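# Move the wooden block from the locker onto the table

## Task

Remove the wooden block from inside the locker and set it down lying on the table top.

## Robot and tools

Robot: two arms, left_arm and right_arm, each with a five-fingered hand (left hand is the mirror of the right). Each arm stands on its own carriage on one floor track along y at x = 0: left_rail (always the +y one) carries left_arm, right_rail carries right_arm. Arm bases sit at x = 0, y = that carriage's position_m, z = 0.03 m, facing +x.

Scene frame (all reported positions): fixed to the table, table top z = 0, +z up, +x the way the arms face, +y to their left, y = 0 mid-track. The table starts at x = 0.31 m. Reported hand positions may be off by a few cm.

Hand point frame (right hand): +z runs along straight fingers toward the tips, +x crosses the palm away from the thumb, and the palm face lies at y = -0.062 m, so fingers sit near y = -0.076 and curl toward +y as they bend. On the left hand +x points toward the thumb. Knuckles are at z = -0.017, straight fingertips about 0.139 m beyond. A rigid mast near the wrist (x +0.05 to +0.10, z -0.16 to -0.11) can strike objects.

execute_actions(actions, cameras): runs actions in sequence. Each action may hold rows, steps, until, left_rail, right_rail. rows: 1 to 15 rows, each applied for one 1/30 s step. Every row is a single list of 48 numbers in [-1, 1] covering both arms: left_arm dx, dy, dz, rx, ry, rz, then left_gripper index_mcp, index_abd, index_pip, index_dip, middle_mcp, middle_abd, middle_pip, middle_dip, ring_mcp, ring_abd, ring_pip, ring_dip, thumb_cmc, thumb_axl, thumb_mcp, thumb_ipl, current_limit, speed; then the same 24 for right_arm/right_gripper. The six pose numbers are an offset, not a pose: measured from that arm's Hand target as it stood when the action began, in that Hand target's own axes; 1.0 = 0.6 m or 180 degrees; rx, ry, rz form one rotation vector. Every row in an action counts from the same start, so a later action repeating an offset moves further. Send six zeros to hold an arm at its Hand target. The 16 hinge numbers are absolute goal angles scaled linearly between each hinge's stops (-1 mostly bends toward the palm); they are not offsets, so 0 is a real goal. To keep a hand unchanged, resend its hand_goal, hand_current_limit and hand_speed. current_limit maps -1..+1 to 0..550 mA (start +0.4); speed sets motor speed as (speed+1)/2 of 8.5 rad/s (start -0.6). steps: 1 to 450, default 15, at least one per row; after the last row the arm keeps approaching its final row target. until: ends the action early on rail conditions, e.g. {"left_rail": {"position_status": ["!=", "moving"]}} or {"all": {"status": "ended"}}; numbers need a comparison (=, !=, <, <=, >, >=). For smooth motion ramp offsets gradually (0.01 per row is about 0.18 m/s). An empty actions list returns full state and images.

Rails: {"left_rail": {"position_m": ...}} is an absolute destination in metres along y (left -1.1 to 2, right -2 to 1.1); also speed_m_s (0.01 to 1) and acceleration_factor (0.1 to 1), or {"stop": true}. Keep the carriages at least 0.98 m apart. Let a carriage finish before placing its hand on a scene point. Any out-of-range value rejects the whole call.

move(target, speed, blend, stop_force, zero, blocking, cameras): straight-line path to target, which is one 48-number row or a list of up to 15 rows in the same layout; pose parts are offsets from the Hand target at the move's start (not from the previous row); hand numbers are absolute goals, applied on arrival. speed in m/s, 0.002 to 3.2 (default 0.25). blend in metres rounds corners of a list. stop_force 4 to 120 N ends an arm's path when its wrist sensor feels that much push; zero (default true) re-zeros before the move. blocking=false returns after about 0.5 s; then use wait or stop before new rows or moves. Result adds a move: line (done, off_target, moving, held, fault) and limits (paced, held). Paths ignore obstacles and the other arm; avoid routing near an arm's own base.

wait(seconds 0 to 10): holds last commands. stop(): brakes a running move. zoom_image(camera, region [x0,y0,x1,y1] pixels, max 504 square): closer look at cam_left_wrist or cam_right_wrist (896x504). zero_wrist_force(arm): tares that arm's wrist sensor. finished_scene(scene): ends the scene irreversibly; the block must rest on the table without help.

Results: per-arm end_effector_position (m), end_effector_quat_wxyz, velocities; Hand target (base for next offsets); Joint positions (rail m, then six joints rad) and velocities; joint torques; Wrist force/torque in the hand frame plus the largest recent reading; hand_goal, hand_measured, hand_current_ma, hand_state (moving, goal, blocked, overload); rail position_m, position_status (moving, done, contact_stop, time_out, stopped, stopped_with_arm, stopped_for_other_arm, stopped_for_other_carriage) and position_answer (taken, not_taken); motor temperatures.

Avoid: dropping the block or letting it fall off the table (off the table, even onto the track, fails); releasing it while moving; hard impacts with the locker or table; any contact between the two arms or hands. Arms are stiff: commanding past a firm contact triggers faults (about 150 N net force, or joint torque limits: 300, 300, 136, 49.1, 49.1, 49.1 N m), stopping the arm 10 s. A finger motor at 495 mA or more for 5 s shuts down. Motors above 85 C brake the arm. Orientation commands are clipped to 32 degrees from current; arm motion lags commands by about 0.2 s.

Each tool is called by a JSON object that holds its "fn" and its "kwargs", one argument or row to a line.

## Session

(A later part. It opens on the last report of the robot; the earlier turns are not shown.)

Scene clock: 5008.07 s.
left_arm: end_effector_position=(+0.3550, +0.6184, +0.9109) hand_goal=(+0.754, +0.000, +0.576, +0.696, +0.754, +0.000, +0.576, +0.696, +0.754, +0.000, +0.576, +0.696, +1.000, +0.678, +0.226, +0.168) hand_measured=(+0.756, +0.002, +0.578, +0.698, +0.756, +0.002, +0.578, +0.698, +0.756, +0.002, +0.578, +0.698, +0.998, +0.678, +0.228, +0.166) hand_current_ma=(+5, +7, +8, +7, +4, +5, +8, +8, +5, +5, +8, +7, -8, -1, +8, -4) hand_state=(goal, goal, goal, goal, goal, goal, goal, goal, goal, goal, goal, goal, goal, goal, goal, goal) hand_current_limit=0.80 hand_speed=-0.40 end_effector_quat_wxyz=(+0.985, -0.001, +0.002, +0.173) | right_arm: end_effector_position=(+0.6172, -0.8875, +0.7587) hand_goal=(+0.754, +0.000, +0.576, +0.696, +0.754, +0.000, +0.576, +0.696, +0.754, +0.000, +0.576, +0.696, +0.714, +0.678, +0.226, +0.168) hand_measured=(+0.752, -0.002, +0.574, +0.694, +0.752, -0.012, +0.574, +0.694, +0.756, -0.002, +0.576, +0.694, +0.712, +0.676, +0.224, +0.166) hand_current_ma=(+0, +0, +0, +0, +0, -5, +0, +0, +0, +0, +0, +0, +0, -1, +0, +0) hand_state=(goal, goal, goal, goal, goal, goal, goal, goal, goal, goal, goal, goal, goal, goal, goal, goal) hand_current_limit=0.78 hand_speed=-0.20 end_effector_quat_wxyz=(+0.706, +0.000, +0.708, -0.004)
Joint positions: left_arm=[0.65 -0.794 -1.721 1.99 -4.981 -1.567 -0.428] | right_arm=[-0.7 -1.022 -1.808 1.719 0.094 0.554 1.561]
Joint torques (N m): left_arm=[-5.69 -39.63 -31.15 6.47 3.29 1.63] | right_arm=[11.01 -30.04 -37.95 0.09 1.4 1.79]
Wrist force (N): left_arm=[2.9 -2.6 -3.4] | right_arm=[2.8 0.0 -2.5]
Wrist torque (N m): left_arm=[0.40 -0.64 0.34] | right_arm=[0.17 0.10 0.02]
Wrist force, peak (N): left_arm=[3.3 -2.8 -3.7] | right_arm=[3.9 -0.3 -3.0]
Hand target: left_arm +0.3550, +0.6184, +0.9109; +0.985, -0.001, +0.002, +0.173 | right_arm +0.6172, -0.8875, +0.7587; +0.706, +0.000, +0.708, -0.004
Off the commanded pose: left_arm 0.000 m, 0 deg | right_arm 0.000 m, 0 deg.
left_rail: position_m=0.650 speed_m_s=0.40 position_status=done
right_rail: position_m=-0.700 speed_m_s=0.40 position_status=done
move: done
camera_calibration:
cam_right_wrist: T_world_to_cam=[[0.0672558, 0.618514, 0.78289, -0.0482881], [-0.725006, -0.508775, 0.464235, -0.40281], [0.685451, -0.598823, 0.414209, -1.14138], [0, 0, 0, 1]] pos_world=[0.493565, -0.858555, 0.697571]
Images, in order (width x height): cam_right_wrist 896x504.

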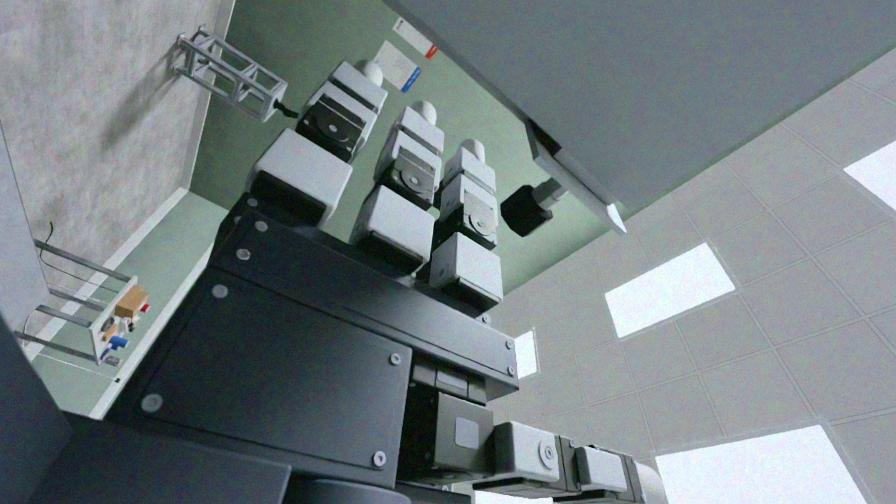

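{"fn": "move", "kwargs": {
  "target": [
    [0,0,0,0,0,0, 0.754,0,0.576,0.696,0.754,0,0.576,0.696,0.754,0,0.576,0.696,1,0.678,0.226,0.168,0.8,-0.4, 0,-0.3,0,0,0,0, 0.754,0,0.576,0.696,0.754,0,0.576,0.696,0.754,0,0.576,0.696,0.714,0.678,0.226,0.168,0.8,-0.4],
    [0,0,0,0,0,0, 0.754,0,0.576,0.696,0.754,0,0.576,0.696,0.754,0,0.576,0.696,1,0.678,0.226,0.168,0.8,-0.4, -0.255,-0.72,-0.429,0,0,0, 0.754,0,0.576,0.696,0.754,0,0.576,0.696,0.754,0,0.576,0.696,0.714,0.678,0.226,0.168,0.8,-0.4]
  ],
  "speed": 0.25,
  "blend": [0.03,0]
}}

{"fn": "move", "kwargs": {
  "target": [0,0,0,0,0,0, 0.754,0,0.576,0.696,0.754,0,0.576,0.696,0.754,0,0.576,0.696,1,0.678,0.226,0.168,0.8,-0.4, 0,0,0,0,-0.5,0, 0.754,0,0.576,0.696,0.754,0,0.576,0.696,0.754,0,0.576,0.696,0.714,0.678,0.226,0.168,0.8,-0.4],
  "speed": 0.5
}}

{"fn": "move", "kwargs": {
  "target": [0,0,0,0,0,0, 0.754,0,0.576,0.696,0.754,0,0.576,0.696,0.754,0,0.576,0.696,1,0.678,0.226,0.168,0.8,-0.4, 0,0,0,0,0,-0.5556, 0.754,0,0.576,0.696,0.754,0,0.576,0.696,0.754,0,0.576,0.696,0.714,0.678,0.226,0.168,0.8,-0.4],
  "speed": 0.5
}}

{"fn": "move", "kwargs": {
  "target": [0,0,0,0,0,0, 0.754,0,0.576,0.696,0.754,0,0.576,0.696,0.754,0,0.576,0.696,1,0.678,0.226,0.168,0.8,-0.4, 0,0,0,0,0,-0.5556, 0.754,0,0.576,0.696,0.754,0,0.576,0.696,0.754,0,0.576,0.696,0.714,0.678,0.226,0.168,0.8,-0.4],
  "speed": 0.5
}}

{"fn": "execute_actions", "kwargs": {
  "actions": [
    {"right_rail":{"position_m":-0.35},"rows":[[0,0,0,0,0,0, 0.754,0,0.576,0.696,0.754,0,0.576,0.696,0.754,0,0.576,0.696,1,0.678,0.226,0.168,0.8,-0.4, 0,0,0,0,0,0, 0.754,0,0.576,0.696,0.754,0,0.576,0.696,0.754,0,0.576,0.696,1,0.678,0.226,0.168,0.8,-0.4]],"steps":120,"until":{"right_rail":{"position_status":["!=","moving"]}}}
  ]
}}

Scene clock: 5070.07 s.
left_arm: end_effector_position=(+0.3550, +0.6184, +0.9109) hand_goal=(+0.754, +0.000, +0.576, +0.696, +0.754, +0.000, +0.576, +0.696, +0.754, +0.000, +0.576, +0.696, +1.000, +0.678, +0.226, +0.168) hand_measured=(+0.756, +0.002, +0.578, +0.698, +0.756, +0.002, +0.578, +0.698, +0.756, +0.002, +0.578, +0.698, +0.998, +0.678, +0.228, +0.166) hand_current_ma=(+5, +7, +8, +7, +4, +5, +8, +8, +5, +5, +8, +7, -8, -1, +8, -4) hand_state=(goal, goal, goal, goal, goal, goal, goal, goal, goal, goal, goal, goal, goal, goal, goal, goal) hand_current_limit=0.80 hand_speed=-0.40 end_effector_quat_wxyz=(+0.985, -0.001, +0.002, +0.173) | right_arm: end_effector_position=(+0.3581, -1.3173, +0.9149) hand_goal=(+0.754, +0.000, +0.576, +0.696, +0.754, +0.000, +0.576, +0.696, +0.754, +0.000, +0.576, +0.696, +0.714, +0.678, +0.226, +0.168) hand_measured=(+0.752, -0.002, +0.574, +0.694, +0.752, -0.012, +0.574, +0.694, +0.756, -0.002, +0.576, +0.694, +0.712, +0.676, +0.224, +0.166) hand_current_ma=(+0, +0, +0, +0, +0, -5, +0, +0, +0, +0, +0, +0, +0, -1, +0, +0) hand_state=(goal, goal, goal, goal, goal, goal, goal, goal, goal, goal, goal, goal, goal, goal, goal, goal) hand_current_limit=0.80 hand_speed=-0.40 end_effector_quat_wxyz=(+0.705, +0.000, +0.709, -0.004)
Joint positions: left_arm=[0.65 -0.794 -1.721 1.99 -4.981 -1.567 -0.428] | right_arm=[-0.7 -1.662 -1.328 0.955 0.3 -0.086 1.638]
Joint torques (N m): left_arm=[-6.12 -39.67 -31.25 6.4 3.08 1.57] | right_arm=[-10.61 -46.95 -53.35 1.9 -2.09 -1.87]
Wrist force (N): left_arm=[2.8 -2.9 -3.0] | right_arm=[3.3 -0.3 -2.4]
Wrist torque (N m): left_arm=[0.33 -0.62 0.35] | right_arm=[0.15 -0.08 0.24]
Wrist force, peak (N): left_arm=[3.6 -2.9 -3.6] | right_arm=[4.3 0.0 -2.6]
Hand target: left_arm +0.3550, +0.6184, +0.9109; +0.985, -0.001, +0.002, +0.173 | right_arm +0.3581, -1.3173, +0.9149; +0.706, +0.000, +0.708, -0.004
Off the commanded pose: left_arm 0.000 m, 0 deg | right_arm 0.000 m, 0 deg.
left_rail: position_m=0.650 speed_m_s=0.40 position_status=done
right_rail: position_m=-0.700 speed_m_s=0.40 position_status=done
move: done

Scene clock: 5072.87 s.
left_arm: end_effector_position=(+0.3550, +0.6184, +0.9109) hand_goal=(+0.754, +0.000, +0.576, +0.696, +0.754, +0.000, +0.576, +0.696, +0.754, +0.000, +0.576, +0.696, +1.000, +0.678, +0.226, +0.168) hand_measured=(+0.756, +0.002, +0.578, +0.698, +0.756, +0.002, +0.578, +0.698, +0.756, +0.002, +0.578, +0.698, +0.998, +0.678, +0.228, +0.166) hand_current_ma=(+5, +7, +8, +7, +4, +5, +8, +8, +5, +5, +8, +7, -8, -1, +8, -4) hand_state=(goal, goal, goal, goal, goal, goal, goal, goal, goal, goal, goal, goal, goal, goal, goal, goal) hand_current_limit=0.80 hand_speed=-0.40 end_effector_quat_wxyz=(+0.985, -0.001, +0.002, +0.173) | right_arm: end_effector_position=(+0.3581, -1.3173, +0.9149) hand_goal=(+0.754, +0.000, +0.576, +0.696, +0.754, +0.000, +0.576, +0.696, +0.754, +0.000, +0.576, +0.696, +0.714, +0.678, +0.226, +0.168) hand_measured=(+0.752, -0.002, +0.574, +0.694, +0.752, -0.004, +0.574, +0.694, +0.756, -0.002, +0.576, +0.694, +0.712, +0.676, +0.228, +0.168) hand_current_ma=(+0, +0, +0, +0, +0, -1, +0, +0, +0, +0, +0, +0, +0, +0, +1, +0) hand_state=(goal, goal, goal, goal, goal, goal, goal, goal, goal, goal, goal, goal, goal, goal, goal, goal) hand_current_limit=0.80 hand_speed=-0.40 end_effector_quat_wxyz=(+1.000, -0.003, +0.002, -0.002)
Joint positions: left_arm=[0.65 -0.794 -1.721 1.99 -4.981 -1.567 -0.428] | right_arm=[-0.7 -1.296 -0.999 1.098 1.467 -1.566 -0.28]
Joint torques (N m): left_arm=[-4.53 -39.46 -30.32 6.34 3.33 1.6] | right_arm=[11.31 -68.58 -52.15 1.66 -1.91 -2.83]
Wrist force (N): left_arm=[2.8 -2.2 -3.6] | right_arm=[0.8 0.3 -5.3]
Wrist torque (N m): left_arm=[0.48 -0.63 0.33] | right_arm=[0.46 0.02 -0.13]
Wrist force, peak (N): left_arm=[3.5 -2.8 -3.6] | right_arm=[3.6 0.5 -5.7]
Hand target: left_arm +0.3550, +0.6184, +0.9109; +0.985, -0.001, +0.002, +0.173 | right_arm +0.3581, -1.3173, +0.9149; +1.000, -0.003, +0.001, -0.002
Off the commanded pose: left_arm 0.000 m, 0 deg | right_arm 0.000 m, 0 deg.
left_rail: position_m=0.650 speed_m_s=0.40 position_status=done
right_rail: position_m=-0.700 speed_m_s=0.40 position_status=done
move: done; limits=paced

Scene clock: 5075.60 s.
left_arm: end_effector_position=(+0.3550, +0.6184, +0.9109) hand_goal=(+0.754, +0.000, +0.576, +0.696, +0.754, +0.000, +0.576, +0.696, +0.754, +0.000, +0.576, +0.696, +1.000, +0.678, +0.226, +0.168) hand_measured=(+0.756, +0.002, +0.578, +0.698, +0.756, +0.002, +0.578, +0.698, +0.756, +0.002, +0.578, +0.698, +0.998, +0.678, +0.228, +0.166) hand_current_ma=(+5, +7, +8, +7, +4, +5, +8, +8, +5, +5, +8, +7, -8, -1, +8, -4) hand_state=(goal, goal, goal, goal, goal, goal, goal, goal, goal, goal, goal, goal, goal, goal, goal, goal) hand_current_limit=0.80 hand_speed=-0.40 end_effector_quat_wxyz=(+0.985, -0.001, +0.002, +0.173) | right_arm: end_effector_position=(+0.3581, -1.3173, +0.9149) hand_goal=(+0.754, +0.000, +0.576, +0.696, +0.754, +0.000, +0.576, +0.696, +0.754, +0.000, +0.576, +0.696, +0.714, +0.678, +0.226, +0.168) hand_measured=(+0.752, -0.002, +0.574, +0.694, +0.752, -0.004, +0.574, +0.694, +0.756, -0.002, +0.576, +0.694, +0.712, +0.676, +0.228, +0.168) hand_current_ma=(+0, +0, +0, +0, +0, +0, +0, +0, +0, +0, +0, +0, +0, +0, +1, +0) hand_state=(goal, goal, goal, goal, goal, goal, goal, goal, goal, goal, goal, goal, goal, goal, goal, goal) hand_current_limit=0.80 hand_speed=-0.40 end_effector_quat_wxyz=(+0.641, -0.003, -0.001, -0.768)
Joint positions: left_arm=[0.65 -0.794 -1.721 1.99 -4.981 -1.567 -0.428] | right_arm=[-0.7 -1.422 -1.206 1.406 1.365 -1.567 -1.899]
Joint torques (N m): left_arm=[-5.7 -38.97 -31.1 6.19 3.3 1.69] | right_arm=[11.53 -74.05 -31.8 1.63 -2.03 -1.9]
Wrist force (N): left_arm=[3.2 -2.7 -3.4] | right_arm=[0.9 -0.1 -5.8]
Wrist torque (N m): left_arm=[0.39 -0.68 0.38] | right_arm=[0.44 0.02 -0.10]
Wrist force, peak (N): left_arm=[3.3 -2.6 -3.8] | right_arm=[2.0 0.0 -5.9]
Hand target: left_arm +0.3550, +0.6184, +0.9109; +0.985, -0.001, +0.002, +0.173 | right_arm +0.3581, -1.3173, +0.9149; +0.641, -0.003, -0.001, -0.768
Off the commanded pose: left_arm 0.000 m, 0 deg | right_arm 0.000 m, 0 deg.
left_rail: position_m=0.650 speed_m_s=0.40 position_status=done
right_rail: position_m=-0.700 speed_m_s=0.40 position_status=done
move: done

Scene clock: 5078.33 s.
left_arm: end_effector_position=(+0.3550, +0.6184, +0.9109) hand_goal=(+0.754, +0.000, +0.576, +0.696, +0.754, +0.000, +0.576, +0.696, +0.754, +0.000, +0.576, +0.696, +1.000, +0.678, +0.226, +0.168) hand_measured=(+0.756, +0.002, +0.578, +0.698, +0.756, +0.002, +0.578, +0.698, +0.756, +0.002, +0.578, +0.698, +0.998, +0.678, +0.228, +0.166) hand_current_ma=(+5, +7, +8, +7, +4, +5, +8, +8, +5, +5, +8, +7, -8, -1, +8, -4) hand_state=(goal, goal, goal, goal, goal, goal, goal, goal, goal, goal, goal, goal, goal, goal, goal, goal) hand_current_limit=0.80 hand_speed=-0.40 end_effector_quat_wxyz=(+0.985, -0.001, +0.002, +0.173) | right_arm: end_effector_position=(+0.3581, -1.3173, +0.9149) hand_goal=(+0.754, +0.000, +0.576, +0.696, +0.754, +0.000, +0.576, +0.696, +0.754, +0.000, +0.576, +0.696, +0.714, +0.678, +0.226, +0.168) hand_measured=(+0.752, -0.002, +0.574, +0.694, +0.752, -0.004, +0.574, +0.694, +0.756, -0.002, +0.576, +0.694, +0.712, +0.676, +0.228, +0.168) hand_current_ma=(+0, +0, +0, +0, +0, +0, +0, +0, +0, +0, +0, +0, +0, +0, +1, +0) hand_state=(goal, goal, goal, goal, goal, goal, goal, goal, goal, goal, goal, goal, goal, goal, goal, goal) hand_current_limit=0.80 hand_speed=-0.40 end_effector_quat_wxyz=(+0.176, +0.001, +0.003, +0.984)
Joint positions: left_arm=[0.65 -0.794 -1.721 1.99 -4.981 -1.567 -0.428] | right_arm=[-0.7 -1.241 -1.267 1.491 1.342 -1.566 -3.825]
Joint torques (N m): left_arm=[-4.99 -38.33 -31.4 6.31 3.03 1.47] | right_arm=[10.85 -46.79 -51.26 5.75 -2.09 -1.93]
Wrist force (N): left_arm=[2.7 -2.4 -3.4] | right_arm=[1.4 0.0 -5.8]
Wrist torque (N m): left_arm=[0.43 -0.61 0.32] | right_arm=[0.52 -0.06 0.01]
Wrist force, peak (N): left_arm=[3.1 -2.9 -4.0] | right_arm=[1.1 -0.5 -6.3]
Hand target: left_arm +0.3550, +0.6184, +0.9109; +0.985, -0.001, +0.002, +0.173 | right_arm +0.3581, -1.3173, +0.9149; +0.176, +0.001, +0.003, +0.984
Off the commanded pose: left_arm 0.000 m, 0 deg | right_arm 0.000 m, 0 deg.
left_rail: position_m=0.650 speed_m_s=0.40 position_status=done
right_rail: position_m=-0.700 speed_m_s=0.40 position_status=done
move: done

Scene clock: 5080.13 s.
left_arm: end_effector_position=(+0.3550, +0.6184, +0.9109) hand_goal=(+0.754, +0.000, +0.576, +0.696, +0.754, +0.000, +0.576, +0.696, +0.754, +0.000, +0.576, +0.696, +1.000, +0.678, +0.226, +0.168) hand_measured=(+0.756, +0.002, +0.578, +0.698, +0.756, +0.002, +0.578, +0.698, +0.756, +0.002, +0.578, +0.698, +0.998, +0.678, +0.228, +0.166) hand_current_ma=(+5, +7, +8, +7, +4, +5, +8, +8, +5, +5, +8, +7, -8, -1, +8, -4) hand_state=(goal, goal, goal, goal, goal, goal, goal, goal, goal, goal, goal, goal, goal, goal, goal, goal) hand_current_limit=0.80 hand_speed=-0.40 end_effector_quat_wxyz=(+0.985, -0.001, +0.002, +0.173) | right_arm: end_effector_position=(+0.3581, -0.9673, +0.9149) hand_goal=(+0.754, +0.000, +0.576, +0.696, +0.754, +0.000, +0.576, +0.696, +0.754, +0.000, +0.576, +0.696, +1.000, +0.678, +0.226, +0.168) hand_measured=(+0.754, -0.002, +0.574, +0.694, +0.754, -0.004, +0.574, +0.694, +0.756, -0.002, +0.576, +0.694, +0.998, +0.676, +0.228, +0.168) hand_current_ma=(+0, +0, +0, +0, +0, +0, +0, +0, +0, +0, +0, +0, +0, +0, +1, +0) hand_state=(goal, goal, goal, goal, goal, goal, goal, goal, goal, goal, goal, goal, goal, goal, goal, goal) hand_current_limit=0.80 hand_speed=-0.40 end_effector_quat_wxyz=(+0.176, +0.001, +0.003, +0.984)
Joint positions: left_arm=[0.65 -0.794 -1.721 1.99 -4.981 -1.567 -0.428] | right_arm=[-0.35 -1.241 -1.267 1.491 1.342 -1.566 -3.825]
Joint torques (N m): left_arm=[-4.7 -39.38 -30.86 6.04 3.23 1.52] | right_arm=[-5.64 -64.38 -47.27 3.03 -1.87 -2.27]
Wrist force (N): left_arm=[2.7 -2.6 -3.3] | right_arm=[1.4 -0.3 -5.8]
Wrist torque (N m): left_arm=[0.41 -0.62 0.34] | right_arm=[0.52 -0.06 0.00]
Wrist force, peak (N): left_arm=[3.4 -2.7 -3.5] | right_arm=[1.8 -0.8 -6.3]
Hand target: left_arm +0.3550, +0.6184, +0.9109; +0.985, -0.001, +0.002, +0.173 | right_arm +0.3581, -0.9673, +0.9149; +0.176, +0.001, +0.003, +0.984
Off the commanded pose: left_arm 0.000 m, 0 deg | right_arm 0.000 m, 0 deg.
left_rail: position_m=0.650 speed_m_s=0.40 position_status=done
right_rail: position_m=-0.350 speed_m_s=0.40 position_status=done

{"fn": "move", "kwargs": {
  "target": [0.0708,-0.0247,-0.0748,0,0,0, 0.754,0,0.576,0.696,0.754,0,0.576,0.696,0.754,0,0.576,0.696,1,0.678,0.226,0.168,0.8,-0.4, -0.0688,-0.0158,-0.0815,0,0,0, 0.754,0,0.576,0.696,0.754,0,0.576,0.696,0.754,0,0.576,0.696,1,0.678,0.226,0.168,0.8,-0.4],
  "speed": 0.1
}}

{"fn": "move", "kwargs": {
  "target": [0.0783,-0.0285,0,0,0,0, 0.754,0,0.576,0.696,0.754,0,0.576,0.696,0.754,0,0.576,0.696,1,0.678,0.226,0.168,0.8,-0.4, -0.0782,-0.0289,0,0,0,0, 0.754,0,0.576,0.696,0.754,0,0.576,0.696,0.754,0,0.576,0.696,1,0.678,0.226,0.168,0.8,-0.4],
  "speed": 0.01,
  "stop_force": 8,
  "cameras": ["all"]
}}

Scene clock: 5092.07 s.
left_arm: end_effector_position=(+0.3997, +0.6188, +0.8661) hand_goal=(+0.754, +0.000, +0.576, +0.696, +0.754, +0.000, +0.576, +0.696, +0.754, +0.000, +0.576, +0.696, +1.000, +0.678, +0.226, +0.168) hand_measured=(+0.756, +0.002, +0.578, +0.698, +0.756, +0.002, +0.578, +0.698, +0.756, +0.002, +0.578, +0.698, +0.998, +0.678, +0.228, +0.166) hand_current_ma=(+5, +7, +8, +7, +4, +5, +8, +8, +5, +5, +8, +7, -7, -1, +8, -4) hand_state=(goal, goal, goal, goal, goal, goal, goal, goal, goal, goal, goal, goal, goal, goal, goal, goal) hand_current_limit=0.80 hand_speed=-0.40 end_effector_quat_wxyz=(+0.985, -0.001, +0.002, +0.173) | right_arm: end_effector_position=(+0.3998, -0.9730, +0.8661) hand_goal=(+0.754, +0.000, +0.576, +0.696, +0.754, +0.000, +0.576, +0.696, +0.754, +0.000, +0.576, +0.696, +1.000, +0.678, +0.226, +0.168) hand_measured=(+0.754, -0.002, +0.574, +0.694, +0.754, -0.004, +0.574, +0.694, +0.756, -0.002, +0.576, +0.694, +0.998, +0.676, +0.228, +0.168) hand_current_ma=(+0, +0, +0, +0, +0, +0, +0, +0, +0, +0, +0, +0, +0, +0, +1, +0) hand_state=(goal, goal, goal, goal, goal, goal, goal, goal, goal, goal, goal, goal, goal, goal, goal, goal) hand_current_limit=0.80 hand_speed=-0.40 end_effector_quat_wxyz=(+0.176, +0.001, +0.003, +0.984)
Joint positions: left_arm=[0.65 -0.709 -1.617 1.98 -5.075 -1.567 -0.513] | right_arm=[-0.35 -1.183 -1.199 1.486 1.279 -1.566 -3.884]
Joint torques (N m): left_arm=[7.96 -10.22 -42.27 0.65 -4.07 -2.75] | right_arm=[9.39 -53.78 -50.3 1.81 -1.19 -1.42]
Wrist force (N): left_arm=[2.8 -2.8 -3.4] | right_arm=[0.6 -0.3 -5.3]
Wrist torque (N m): left_arm=[0.37 -0.61 0.43] | right_arm=[0.45 0.05 -0.14]
Wrist force, peak (N): left_arm=[3.0 -2.9 -4.1] | right_arm=[1.3 0.2 -6.4]
Hand target: left_arm +0.3999, +0.6188, +0.8659; +0.985, -0.001, +0.002, +0.173 | right_arm +0.4000, -0.9730, +0.8659; +0.176, +0.001, +0.003, +0.984
Off the commanded pose: left_arm 0.000 m, 0 deg | right_arm 0.000 m, 0 deg.
left_rail: position_m=0.650 speed_m_s=0.40 position_status=done
right_rail: position_m=-0.350 speed_m_s=0.40 position_status=done
move: done

Scene clock: 5098.07 s.
left_arm: end_effector_position=(+0.4499, +0.6188, +0.8658) hand_goal=(+0.754, +0.000, +0.576, +0.696, +0.754, +0.000, +0.576, +0.696, +0.754, +0.000, +0.576, +0.696, +1.000, +0.678, +0.226, +0.168) hand_measured=(+0.756, +0.002, +0.578, +0.698, +0.756, +0.002, +0.578, +0.698, +0.756, +0.002, +0.578, +0.698, +0.998, +0.678, +0.228, +0.166) hand_current_ma=(+5, +7, +8, +7, +4, +5, +8, +8, +5, +5, +8, +7, -7, -1, +8, -4) hand_state=(goal, goal, goal, goal, goal, goal, goal, goal, goal, goal, goal, goal, goal, goal, goal, goal) hand_current_limit=0.80 hand_speed=-0.40 end_effector_quat_wxyz=(+0.985, -0.001, +0.002, +0.173) | right_arm: end_effector_position=(+0.4500, -0.9730, +0.8658) hand_goal=(+0.754, +0.000, +0.576, +0.696, +0.754, +0.000, +0.576, +0.696, +0.754, +0.000, +0.576, +0.696, +1.000, +0.678, +0.226, +0.168) hand_measured=(+0.754, -0.002, +0.574, +0.694, +0.754, -0.004, +0.574, +0.694, +0.756, -0.002, +0.576, +0.694, +0.998, +0.676, +0.228, +0.168) hand_current_ma=(+0, +0, +0, +0, +0, +0, +0, +0, +0, +0, +0, +0, +0, +0, +1, +0) hand_state=(goal, goal, goal, goal, goal, goal, goal, goal, goal, goal, goal, goal, goal, goal, goal, goal) hand_current_limit=0.80 hand_speed=-0.40 end_effector_quat_wxyz=(+0.176, +0.001, +0.003, +0.984)
Joint positions: left_arm=[0.65 -0.633 -1.53 1.895 -5.076 -1.567 -0.589] | right_arm=[-0.35 -1.114 -1.147 1.413 1.301 -1.566 -3.952]
Joint torques (N m): left_arm=[7.98 -19.73 -42.8 7.59 -3.78 -2.43] | right_arm=[11.79 -56.79 -50.84 5.51 0.9 -2.14]
Wrist force (N): left_arm=[3.0 -2.2 -3.4] | right_arm=[1.3 0.1 -5.5]
Wrist torque (N m): left_arm=[0.41 -0.67 0.43] | right_arm=[0.60 -0.02 -0.04]
Wrist force, peak (N): left_arm=[3.6 -2.5 -3.6] | right_arm=[0.8 0.2 -5.8]
Hand target: left_arm +0.4499, +0.6188, +0.8658; +0.985, -0.001, +0.002, +0.173 | right_arm +0.4500, -0.9730, +0.8658; +0.176, +0.001, +0.003, +0.984
Off the commanded pose: left_arm 0.000 m, 0 deg | right_arm 0.000 m, 0 deg.
left_rail: position_m=0.650 speed_m_s=0.40 position_status=done
right_rail: position_m=-0.350 speed_m_s=0.40 position_status=done
move: done
camera_calibration:
cam_left_wrist: T_world_to_cam=[[-0.538125, -0.842845, -0.00574066, 0.730236], [0.586432, -0.369505, -0.720807, 0.543184], [0.605408, -0.391251, 0.693112, -0.500941], [0, 0, 0, 1]] pos_world=[0.377691, 0.620192, 0.742931]
cam_right_wrist: T_world_to_cam=[[0.524691, -0.848778, 0.0653851, -1.08023], [0.60756, 0.319561, -0.727154, 0.620517], [0.596297, 0.421256, 0.683354, -0.322699], [0, 0, 0, 1]] pos_world=[0.382211, -0.97923, 0.74236]

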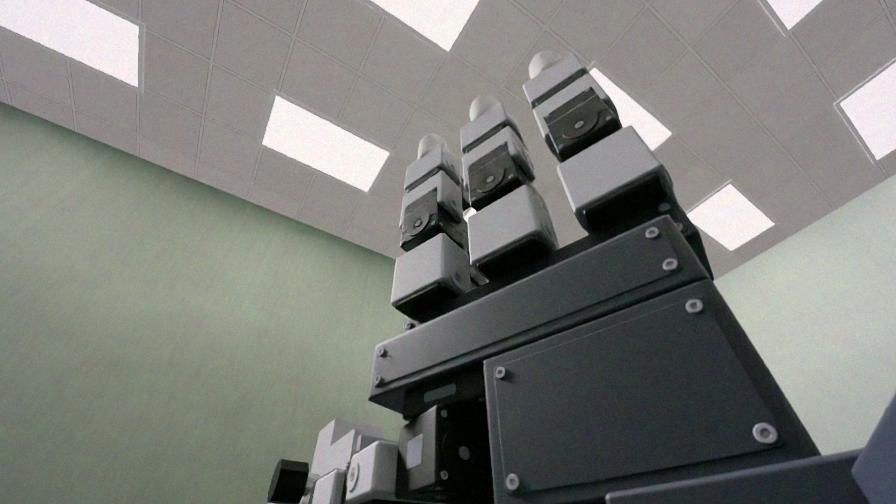

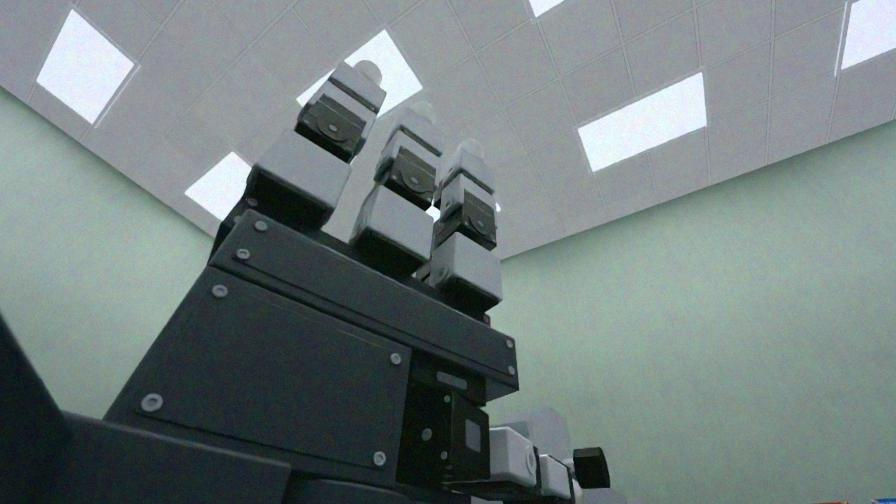

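{"fn": "zoom_image", "kwargs": {
  "camera": "cam_right_wrist",
  "region": [480, 394, 660, 504]
}}

{"fn": "zoom_image", "kwargs": {
  "camera": "cam_left_wrist",
  "region": [240, 394, 440, 504]
}}

Scaled by 2.800.

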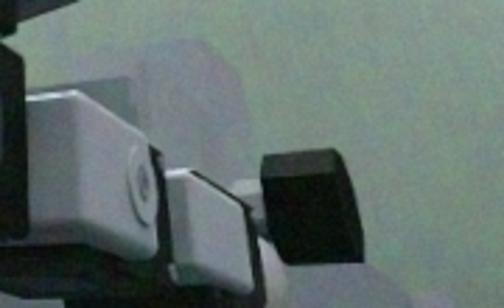

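Scaled by 2.520.

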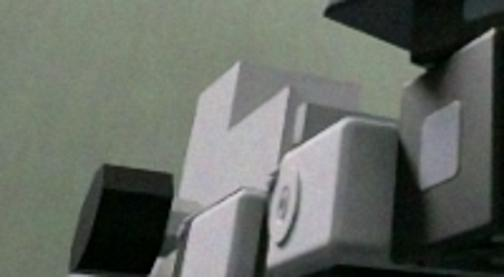

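{"fn": "move", "kwargs": {
  "target": [
    [-0.0392,0.0142,0,0,0,0, 0.754,0,0.576,0.696,0.754,0,0.576,0.696,0.754,0,0.576,0.696,1,0.678,0.226,0.168,0.8,-0.4, 0.0391,0.0145,0,0,0,0, 0.754,0,0.576,0.696,0.754,0,0.576,0.696,0.754,0,0.576,0.696,1,0.678,0.226,0.168,0.8,-0.4],
    [-0.0392,0.0142,0.02,0,0,0, 0.754,0,0.576,0.696,0.754,0,0.576,0.696,0.754,0,0.576,0.696,1,0.678,0.226,0.168,0.8,-0.4, 0.0391,0.0145,0.02,0,0,0, 0.754,0,0.576,0.696,0.754,0,0.576,0.696,0.754,0,0.576,0.696,1,0.678,0.226,0.168,0.8,-0.4]
  ],
  "speed": 0.05
}}

{"fn": "move", "kwargs": {
  "target": [0.0548,-0.0200,0,0,0,0, 0.754,0,0.576,0.696,0.754,0,0.576,0.696,0.754,0,0.576,0.696,1,0.678,0.226,0.168,0.8,-0.4, -0.0547,-0.0202,0,0,0,0, 0.754,0,0.576,0.696,0.754,0,0.576,0.696,0.754,0,0.576,0.696,1,0.678,0.226,0.168,0.8,-0.4],
  "speed": 0.01,
  "stop_force": 8,
  "cameras": ["all"]
}}

Scene clock: 5132.27 s.
left_arm: end_effector_position=(+0.4249, +0.6188, +0.8776) hand_goal=(+0.754, +0.000, +0.576, +0.696, +0.754, +0.000, +0.576, +0.696, +0.754, +0.000, +0.576, +0.696, +1.000, +0.678, +0.226, +0.168) hand_measured=(+0.756, +0.002, +0.578, +0.698, +0.756, +0.002, +0.578, +0.698, +0.756, +0.002, +0.578, +0.698, +0.998, +0.678, +0.228, +0.166) hand_current_ma=(+5, +7, +8, +7, +4, +5, +8, +8, +5, +5, +8, +7, -7, -1, +8, -4) hand_state=(goal, goal, goal, goal, goal, goal, goal, goal, goal, goal, goal, goal, goal, goal, goal, goal) hand_current_limit=0.80 hand_speed=-0.40 end_effector_quat_wxyz=(+0.985, -0.001, +0.002, +0.173) | right_arm: end_effector_position=(+0.4250, -0.9730, +0.8776) hand_goal=(+0.754, +0.000, +0.576, +0.696, +0.754, +0.000, +0.576, +0.696, +0.754, +0.000, +0.576, +0.696, +1.000, +0.678, +0.226, +0.168) hand_measured=(+0.754, -0.002, +0.574, +0.694, +0.754, -0.004, +0.574, +0.694, +0.756, -0.002, +0.576, +0.694, +0.998, +0.676, +0.228, +0.168) hand_current_ma=(+0, +0, +0, +0, +0, +0, +0, +0, +0, +0, +0, +0, +0, +0, +1, +0) hand_state=(goal, goal, goal, goal, goal, goal, goal, goal, goal, goal, goal, goal, goal, goal, goal, goal) hand_current_limit=0.80 hand_speed=-0.40 end_effector_quat_wxyz=(+0.176, +0.001, +0.003, +0.984)
Joint positions: left_arm=[0.65 -0.669 -1.58 1.923 -5.055 -1.567 -0.553] | right_arm=[-0.35 -1.148 -1.179 1.437 1.309 -1.566 -3.919]
Joint torques (N m): left_arm=[-12.47 -55.24 -42.2 7.62 3.23 1.82] | right_arm=[-10.01 -75.54 -48.8 5.36 0.32 1.64]
Wrist force (N): left_arm=[2.9 -2.7 -3.8] | right_arm=[0.6 0.2 -5.2]
Wrist torque (N m): left_arm=[0.39 -0.63 0.29] | right_arm=[0.54 0.05 -0.29]
Wrist force, peak (N): left_arm=[3.3 -2.7 -3.9] | right_arm=[0.9 0.1 -5.6]
Hand target: left_arm +0.4249, +0.6188, +0.8778; +0.985, -0.001, +0.002, +0.173 | right_arm +0.4250, -0.9730, +0.8778; +0.176, +0.001, +0.003, +0.984
Off the commanded pose: left_arm 0.000 m, 0 deg | right_arm 0.000 m, 0 deg.
left_rail: position_m=0.650 speed_m_s=0.40 position_status=done
right_rail: position_m=-0.350 speed_m_s=0.40 position_status=done
move: done

Scene clock: 5135.67 s.
left_arm: end_effector_position=(+0.4460, +0.6188, +0.8778) hand_goal=(+0.754, +0.000, +0.576, +0.696, +0.754, +0.000, +0.576, +0.696, +0.754, +0.000, +0.576, +0.696, +1.000, +0.678, +0.226, +0.168) hand_measured=(+0.756, +0.002, +0.578, +0.698, +0.756, +0.002, +0.578, +0.698, +0.756, +0.002, +0.578, +0.698, +0.998, +0.678, +0.228, +0.166) hand_current_ma=(+5, +7, +8, +7, +4, +5, +8, +8, +5, +5, +8, +7, -5, -1, +10, -4) hand_state=(goal, goal, goal, goal, goal, goal, goal, goal, goal, goal, goal, goal, goal, goal, goal, goal) hand_current_limit=0.80 hand_speed=-0.40 end_effector_quat_wxyz=(+0.985, -0.001, +0.002, +0.173) | right_arm: end_effector_position=(+0.4445, -0.9730, +0.8778) hand_goal=(+0.754, +0.000, +0.576, +0.696, +0.754, +0.000, +0.576, +0.696, +0.754, +0.000, +0.576, +0.696, +1.000, +0.678, +0.226, +0.168) hand_measured=(+0.754, -0.002, +0.574, +0.694, +0.754, -0.004, +0.574, +0.694, +0.756, -0.002, +0.576, +0.694, +1.000, +0.676, +0.230, +0.168) hand_current_ma=(+0, +0, +0, +0, +0, +0, +0, +0, +0, +0, +0, +0, +0, +0, +1, +0) hand_state=(goal, goal, goal, goal, goal, goal, goal, goal, goal, goal, goal, goal, goal, goal, goal, goal) hand_current_limit=0.80 hand_speed=-0.40 end_effector_quat_wxyz=(+0.176, +0.001, +0.003, +0.984)
Joint positions: left_arm=[0.65 -0.639 -1.544 1.886 -5.054 -1.567 -0.584] | right_arm=[-0.35 -1.122 -1.158 1.407 1.318 -1.566 -3.945]
Joint torques (N m): left_arm=[-13.19 -54.75 -29.18 7.07 0.68 2.28] | right_arm=[-7.04 -75.01 -31.06 2.21 1.16 1.84]
Wrist force (N): left_arm=[-5.8 0.2 -3.1] | right_arm=[7.5 1.7 -5.3]
Wrist torque (N m): left_arm=[0.64 0.17 -0.23] | right_arm=[0.75 -0.58 0.34]
Wrist force, peak (N): left_arm=[-11.2 2.1 -3.8] | right_arm=[13.2 3.6 -5.1]
Hand target: left_arm +0.4460, +0.6188, +0.8778; +0.985, -0.001, +0.002, +0.173 (not the last commanded pose) | right_arm +0.4445, -0.9730, +0.8778; +0.176, +0.001, +0.003, +0.984 (not the last commanded pose)
Off the commanded pose: left_arm 0.014 m, 0 deg | right_arm 0.016 m, 0 deg.
left_rail: position_m=0.650 speed_m_s=0.40 position_status=done
right_rail: position_m=-0.350 speed_m_s=0.40 position_status=done
move: contact (left_arm, right_arm)
camera_calibration:
cam_left_wrist: T_world_to_cam=[[-0.538074, -0.842879, -0.00568236, 0.728163], [0.586455, -0.36952, -0.720782, 0.554102], [0.605432, -0.391166, 0.693139, -0.506979], [0, 0, 0, 1]] pos_world=[0.373791, 0.620192, 0.754931]
cam_right_wrist: T_world_to_cam=[[0.524691, -0.848778, 0.0653851, -1.07813], [0.60756, 0.319561, -0.727154, 0.632585], [0.596297, 0.421256, 0.683354, -0.32762], [0, 0, 0, 1]] pos_world=[0.376711, -0.97923, 0.75436]

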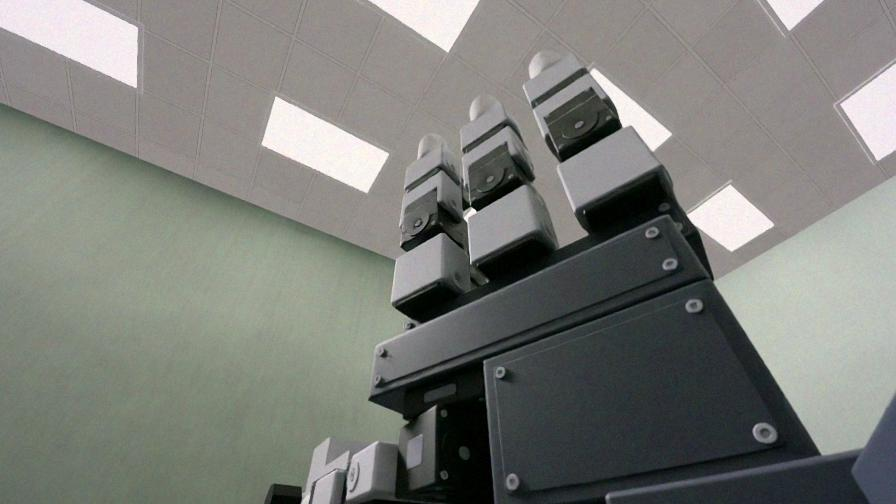

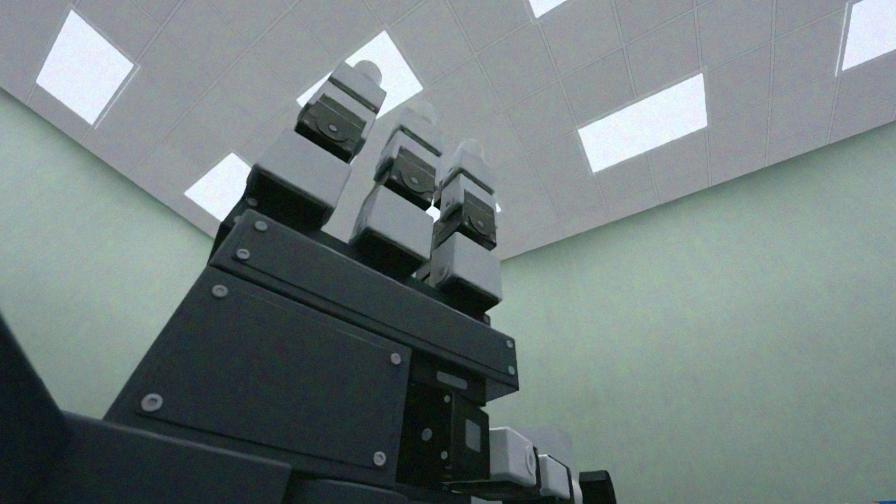

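{"fn": "move", "kwargs": {
  "target": [0.0114,0.0313,0,0,0,0, 0.754,0,0.576,0.696,0.754,0,0.576,0.696,0.754,0,0.576,0.696,1,0.678,0.226,0.168,0.8,-0.4, -0.0116,0.0313,0,0,0,0, 0.754,0,0.576,0.696,0.754,0,0.576,0.696,0.754,0,0.576,0.696,1,0.678,0.226,0.168,0.8,-0.4],
  "speed": 0.004,
  "stop_force": 20,
  "cameras": ["all"]
}}

{"fn": "zoom_image", "kwargs": {
  "camera": "cam_right_wrist",
  "region": [480, 394, 660, 504]
}}

Scene clock: 5153.80 s.
left_arm: end_effector_position=(+0.4460, +0.6287, +0.8778) hand_goal=(+0.754, +0.000, +0.576, +0.696, +0.754, +0.000, +0.576, +0.696, +0.754, +0.000, +0.576, +0.696, +1.000, +0.678, +0.226, +0.168) hand_measured=(+0.756, +0.002, +0.578, +0.698, +0.756, +0.002, +0.578, +0.698, +0.756, +0.002, +0.578, +0.698, +1.004, +0.680, +0.230, +0.166) hand_current_ma=(+5, +6, +8, +7, +4, +5, +8, +8, +5, +4, +8, +7, +15, +9, +19, -4) hand_state=(goal, goal, goal, goal, goal, goal, goal, goal, goal, goal, goal, goal, goal, goal, goal, goal) hand_current_limit=0.80 hand_speed=-0.40 end_effector_quat_wxyz=(+0.985, -0.001, +0.002, +0.173) | right_arm: end_effector_position=(+0.4445, -0.9820, +0.8778) hand_goal=(+0.754, +0.000, +0.576, +0.696, +0.754, +0.000, +0.576, +0.696, +0.754, +0.000, +0.576, +0.696, +1.000, +0.678, +0.226, +0.168) hand_measured=(+0.754, -0.002, +0.574, +0.694, +0.754, -0.004, +0.574, +0.694, +0.756, -0.002, +0.576, +0.694, +1.004, +0.680, +0.232, +0.168) hand_current_ma=(+0, +0, +0, +0, +0, +0, +0, +0, +0, +0, +0, +0, +1, +0, +2, +0) hand_state=(goal, goal, goal, goal, goal, goal, goal, goal, goal, goal, goal, goal, goal, goal, goal, goal) hand_current_limit=0.80 hand_speed=-0.40 end_effector_quat_wxyz=(+0.176, +0.001, +0.003, +0.984)
Joint positions: left_arm=[0.65 -0.62 -1.548 1.891 -5.054 -1.567 -0.602] | right_arm=[-0.35 -1.127 -1.147 1.39 1.323 -1.566 -3.939]
Joint torques (N m): left_arm=[-0.78 -31.91 -40.02 3.32 2.31 5.36] | right_arm=[9.32 -63.28 -31.37 6.6 -0.39 -5.14]
Wrist force (N): left_arm=[-24.0 -15.1 -3.9] | right_arm=[24.1 -13.3 -5.8]
Wrist torque (N m): left_arm=[-0.75 1.86 -4.57] | right_arm=[-0.61 -2.19 4.29]
Wrist force, peak (N): left_arm=[-25.2 -15.0 -4.4] | right_arm=[24.9 -13.8 -6.0]
Hand target: left_arm +0.4460, +0.6287, +0.8777; +0.985, -0.001, +0.002, +0.173 (not the last commanded pose) | right_arm +0.4445, -0.9820, +0.8778; +0.176, +0.001, +0.003, +0.984 (not the last commanded pose)
Off the commanded pose: left_arm 0.010 m, 0 deg | right_arm 0.011 m, 0 deg.
left_rail: position_m=0.650 speed_m_s=0.40 position_status=done
right_rail: position_m=-0.350 speed_m_s=0.40 position_status=done
move: contact (left_arm, right_arm)
camera_calibration:
cam_left_wrist: T_world_to_cam=[[-0.538074, -0.842879, -0.00568236, 0.736508], [0.586455, -0.36952, -0.720782, 0.55776], [0.605432, -0.391166, 0.693139, -0.503107], [0, 0, 0, 1]] pos_world=[0.373791, 0.630092, 0.754931]
cam_right_wrist: T_world_to_cam=[[0.524691, -0.848778, 0.0653851, -1.08578], [0.60756, 0.319561, -0.727154, 0.635534], [0.596297, 0.421256, 0.683354, -0.323897], [0, 0, 0, 1]] pos_world=[0.376711, -0.98823, 0.75446]

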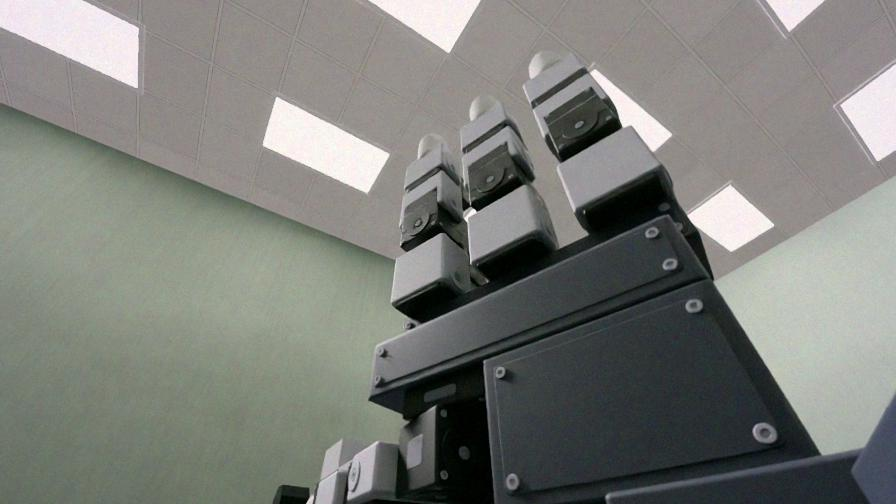

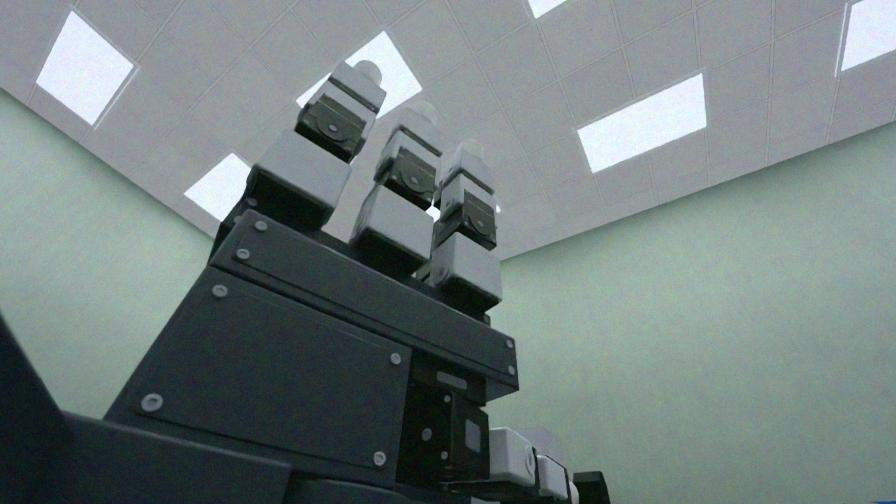

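Scaled by 2.800.

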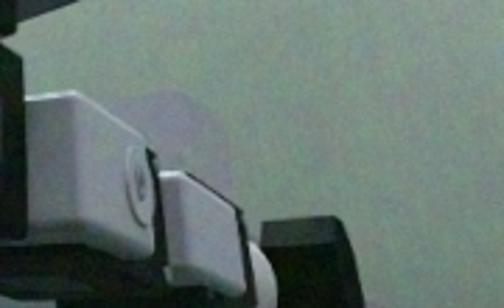

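{"fn": "move", "kwargs": {
  "target": [0.0057,0.0157,0,0,0,0,0.754,0,0.576,0.696,0.754,0,0.576,0.696,0.754,0,0.576,0.696,1,0.678,0.226,0.168,0.8,-0.4,-0.0058,0.0157,0,0,0,0,0.754,0,0.576,0.696,0.754,0,0.576,0.696,0.754,0,0.576,0.696,1,0.678,0.226,0.168,0.8,-0.4],
  "speed": 0.004,
  "stop_force": 60,
  "zero": false,
  "cameras": ["all"]
}}

Scene clock: 5226.43 s.
left_arm: end_effector_position=(+0.4460, +0.6364, +0.8777) hand_goal=(+0.754, +0.000, +0.576, +0.696, +0.754, +0.000, +0.576, +0.696, +0.754, +0.000, +0.576, +0.696, +1.000, +0.678, +0.226, +0.168) hand_measured=(+0.756, +0.002, +0.578, +0.698, +0.756, +0.002, +0.578, +0.698, +0.756, +0.002, +0.578, +0.698, +1.014, +0.684, +0.236, +0.168) hand_current_ma=(+5, +6, +8, +7, +4, +5, +8, +8, +5, +4, +8, +7, +50, +22, +41, -3) hand_state=(goal, goal, goal, goal, goal, goal, goal, goal, goal, goal, goal, goal, goal, goal, goal, goal) hand_current_limit=0.80 hand_speed=-0.40 end_effector_quat_wxyz=(+0.985, -0.001, +0.002, +0.173) | right_arm: end_effector_position=(+0.4445, -0.9920, +0.8779) hand_goal=(+0.754, +0.000, +0.576, +0.696, +0.754, +0.000, +0.576, +0.696, +0.754, +0.000, +0.576, +0.696, +1.000, +0.678, +0.226, +0.168) hand_measured=(+0.754, -0.002, +0.574, +0.694, +0.754, -0.002, +0.574, +0.694, +0.756, -0.002, +0.576, +0.694, +1.000, +0.678, +0.280, +0.188) hand_current_ma=(+0, +0, +0, +0, +0, +0, +0, +0, +0, +0, +0, +0, +0, +0, +114, +23) hand_state=(goal, goal, goal, goal, goal, goal, goal, goal, goal, goal, goal, goal, goal, goal, blocked, blocked) hand_current_limit=0.80 hand_speed=-0.40 end_effector_quat_wxyz=(+0.176, +0.001, +0.003, +0.984)
Joint positions: left_arm=[0.65 -0.606 -1.551 1.894 -5.054 -1.567 -0.617] | right_arm=[-0.35 -1.134 -1.134 1.371 1.329 -1.566 -3.933]
Joint torques (N m): left_arm=[25.48 -26.72 -41.86 2.79 10.67 11.56] | right_arm=[-9.8 -57.69 -52.45 6.16 -1.09 1.34]
Wrist force (N): left_arm=[-60.8 -43.9 -5.0] | right_arm=[3.6 -0.9 -8.3]
Wrist torque (N m): left_arm=[-3.29 5.38 -13.24] | right_arm=[0.78 -0.55 0.26]
Wrist force, peak (N): left_arm=[-61.6 -44.0 -4.5] | right_arm=[71.7 -37.3 -5.3]
Hand target: left_arm +0.4460, +0.6364, +0.8777; +0.985, -0.001, +0.002, +0.173 (not the last commanded pose) | right_arm +0.4445, -0.9920, +0.8779; +0.176, +0.001, +0.003, +0.984
Off the commanded pose: left_arm 0.002 m, 0 deg | right_arm 0.000 m, 0 deg.
left_rail: position_m=0.650 speed_m_s=0.40 position_status=done
right_rail: position_m=-0.350 speed_m_s=0.40 position_status=done
move: contact (left_arm)
camera_calibration:
cam_left_wrist: T_world_to_cam=[[-0.538158, -0.842824, -0.00577789, 0.743067], [0.586468, -0.369528, -0.720767, 0.560595], [0.605345, -0.391275, 0.693154, -0.500004], [0, 0, 0, 1]] pos_world=[0.373791, 0.637792, 0.754931]
cam_right_wrist: T_world_to_cam=[[0.524691, -0.848778, 0.0653851, -1.09426], [0.60756, 0.319561, -0.727154, 0.638729], [0.596297, 0.421256, 0.683354, -0.319684], [0, 0, 0, 1]] pos_world=[0.376711, -0.99823, 0.75446]

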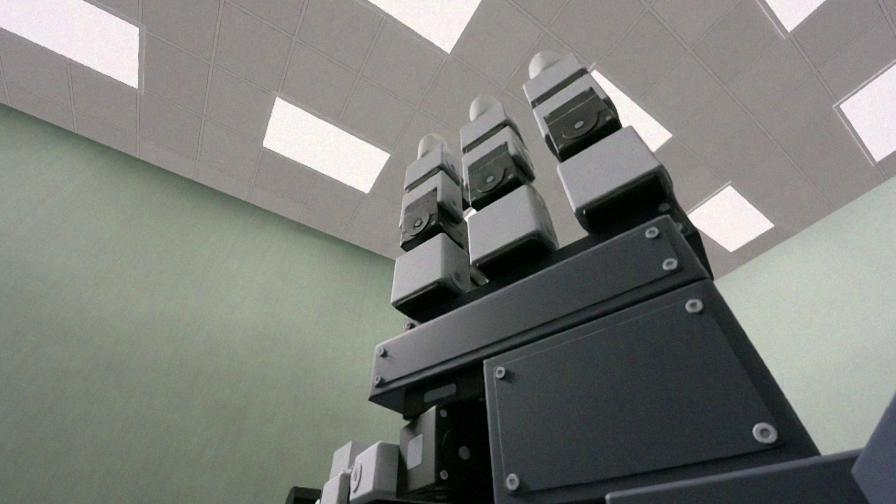

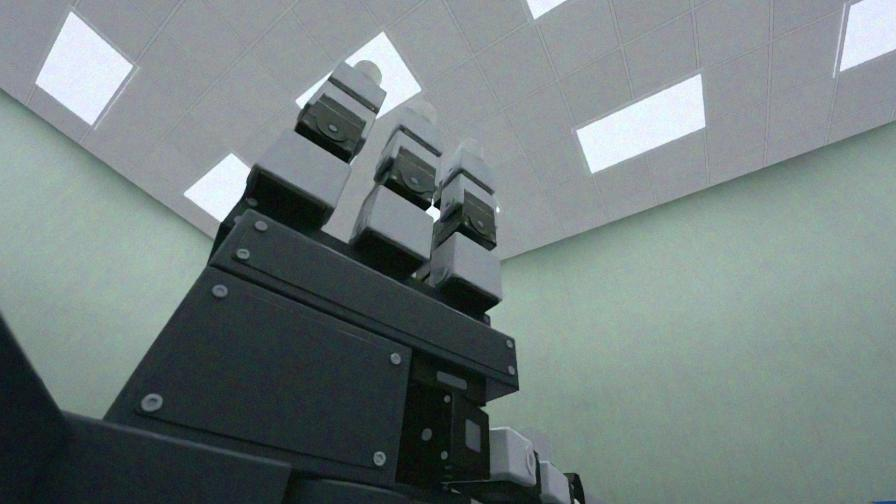

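{"fn": "zoom_image", "kwargs": {
  "camera": "cam_left_wrist",
  "region": [240, 394, 440, 504]
}}

{"fn": "zoom_image", "kwargs": {
  "camera": "cam_right_wrist",
  "region": [480, 394, 660, 504]
}}

Scaled by 2.520.

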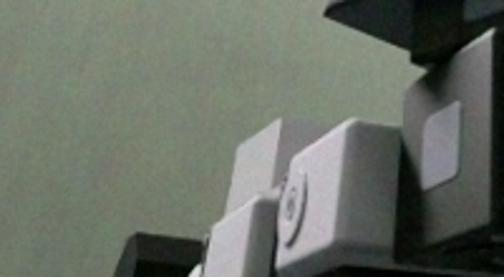

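Scaled by 2.800.

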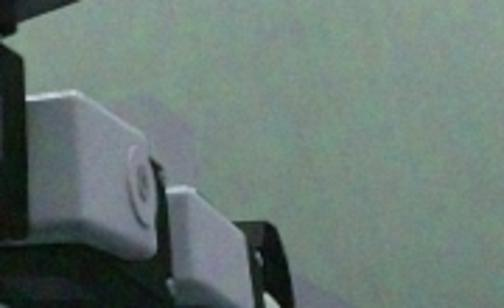

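{"fn": "move", "kwargs": {
  "target": [-0.0068,-0.0188,0,0,0,0,0.754,0,0.576,0.696,0.754,0,0.576,0.696,0.754,0,0.576,0.696,1,0.678,0.226,0.168,0.8,-0.4,0,0,0,0,0,0,0.754,0,0.576,0.696,0.754,0,0.576,0.696,0.754,0,0.576,0.696,1,0.678,0.226,0.168,0.8,-0.4],
  "speed": 0.01,
  "cameras": ["cam_left_wrist"]
}}

{"fn": "zoom_image", "kwargs": {
  "camera": "cam_left_wrist",
  "region": [240, 394, 440, 504]
}}

Scene clock: 5266.93 s.
left_arm: end_effector_position=(+0.4460, +0.6247, +0.8777) hand_goal=(+0.754, +0.000, +0.576, +0.696, +0.754, +0.000, +0.576, +0.696, +0.754, +0.000, +0.576, +0.696, +1.000, +0.678, +0.226, +0.168) hand_measured=(+0.756, +0.002, +0.578, +0.698, +0.756, +0.002, +0.578, +0.698, +0.756, +0.002, +0.578, +0.698, +1.002, +0.680, +0.238, +0.170) hand_current_ma=(+5, +6, +8, +7, +4, +5, +8, +8, +5, +4, +8, +7, +6, +6, +57, +8) hand_state=(goal, goal, goal, goal, goal, goal, goal, goal, goal, goal, goal, goal, goal, goal, goal, goal) hand_current_limit=0.80 hand_speed=-0.40 end_effector_quat_wxyz=(+0.985, -0.001, +0.002, +0.173) | right_arm: end_effector_position=(+0.4445, -0.9920, +0.8779) hand_goal=(+0.754, +0.000, +0.576, +0.696, +0.754, +0.000, +0.576, +0.696, +0.754, +0.000, +0.576, +0.696, +1.000, +0.678, +0.226, +0.168) hand_measured=(+0.754, -0.002, +0.574, +0.694, +0.754, -0.002, +0.574, +0.694, +0.756, -0.002, +0.576, +0.694, +1.000, +0.678, +0.280, +0.188) hand_current_ma=(+0, +0, +0, +0, +0, +0, +0, +0, +0, +0, +0, +0, +0, +0, +114, +23) hand_state=(goal, goal, goal, goal, goal, goal, goal, goal, goal, goal, goal, goal, goal, goal, blocked, blocked) hand_current_limit=0.80 hand_speed=-0.40 end_effector_quat_wxyz=(+0.176, +0.001, +0.003, +0.984)
Joint positions: left_arm=[0.65 -0.628 -1.547 1.889 -5.054 -1.567 -0.595] | right_arm=[-0.35 -1.134 -1.134 1.371 1.329 -1.566 -3.933]
Joint torques (N m): left_arm=[-9.18 -7.96 -44.36 8.26 4.49 2.53] | right_arm=[-9.95 -58.66 -52.02 6.12 -1.07 1.39]
Wrist force (N): left_arm=[-22.4 -2.4 -4.2] | right_arm=[3.6 -1.5 -7.2]
Wrist torque (N m): left_arm=[0.47 1.81 -2.72] | right_arm=[0.65 -0.55 0.24]
Wrist force, peak (N): left_arm=[-61.3 -44.3 -4.7] | right_arm=[3.6 -1.7 -8.4]
Hand target: left_arm +0.4460, +0.6244, +0.8778; +0.985, -0.001, +0.002, +0.173 | right_arm +0.4445, -0.9920, +0.8779; +0.176, +0.001, +0.003, +0.984
Off the commanded pose: left_arm 0.000 m, 0 deg | right_arm 0.000 m, 0 deg.
left_rail: position_m=0.650 speed_m_s=0.40 position_status=done
right_rail: position_m=-0.350 speed_m_s=0.40 position_status=done
move: done
camera_calibration:
cam_left_wrist: T_world_to_cam=[[-0.538158, -0.842824, -0.00577789, 0.733206], [0.586468, -0.369528, -0.720767, 0.556271], [0.605345, -0.391275, 0.693154, -0.504582], [0, 0, 0, 1]] pos_world=[0.373791, 0.626092, 0.754931]
Images, in order (width x height): cam_left_wrist 896x504.

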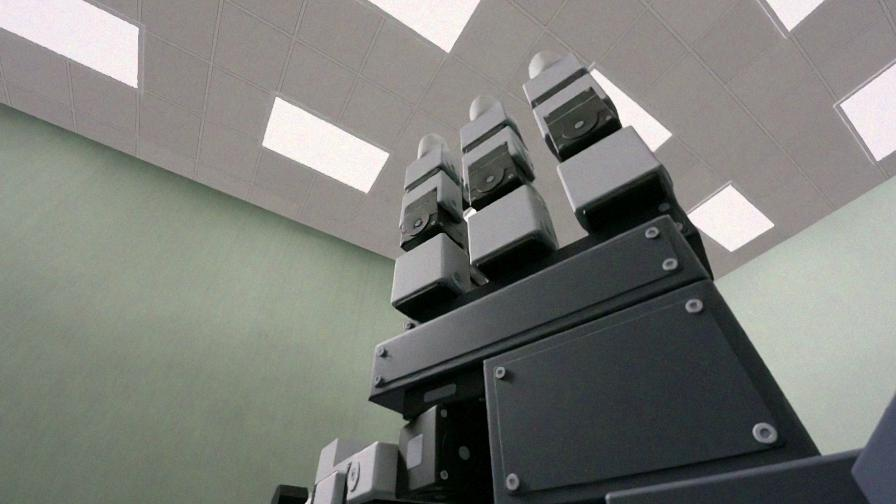

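Scaled by 2.520.

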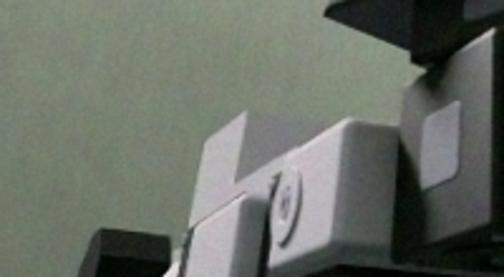

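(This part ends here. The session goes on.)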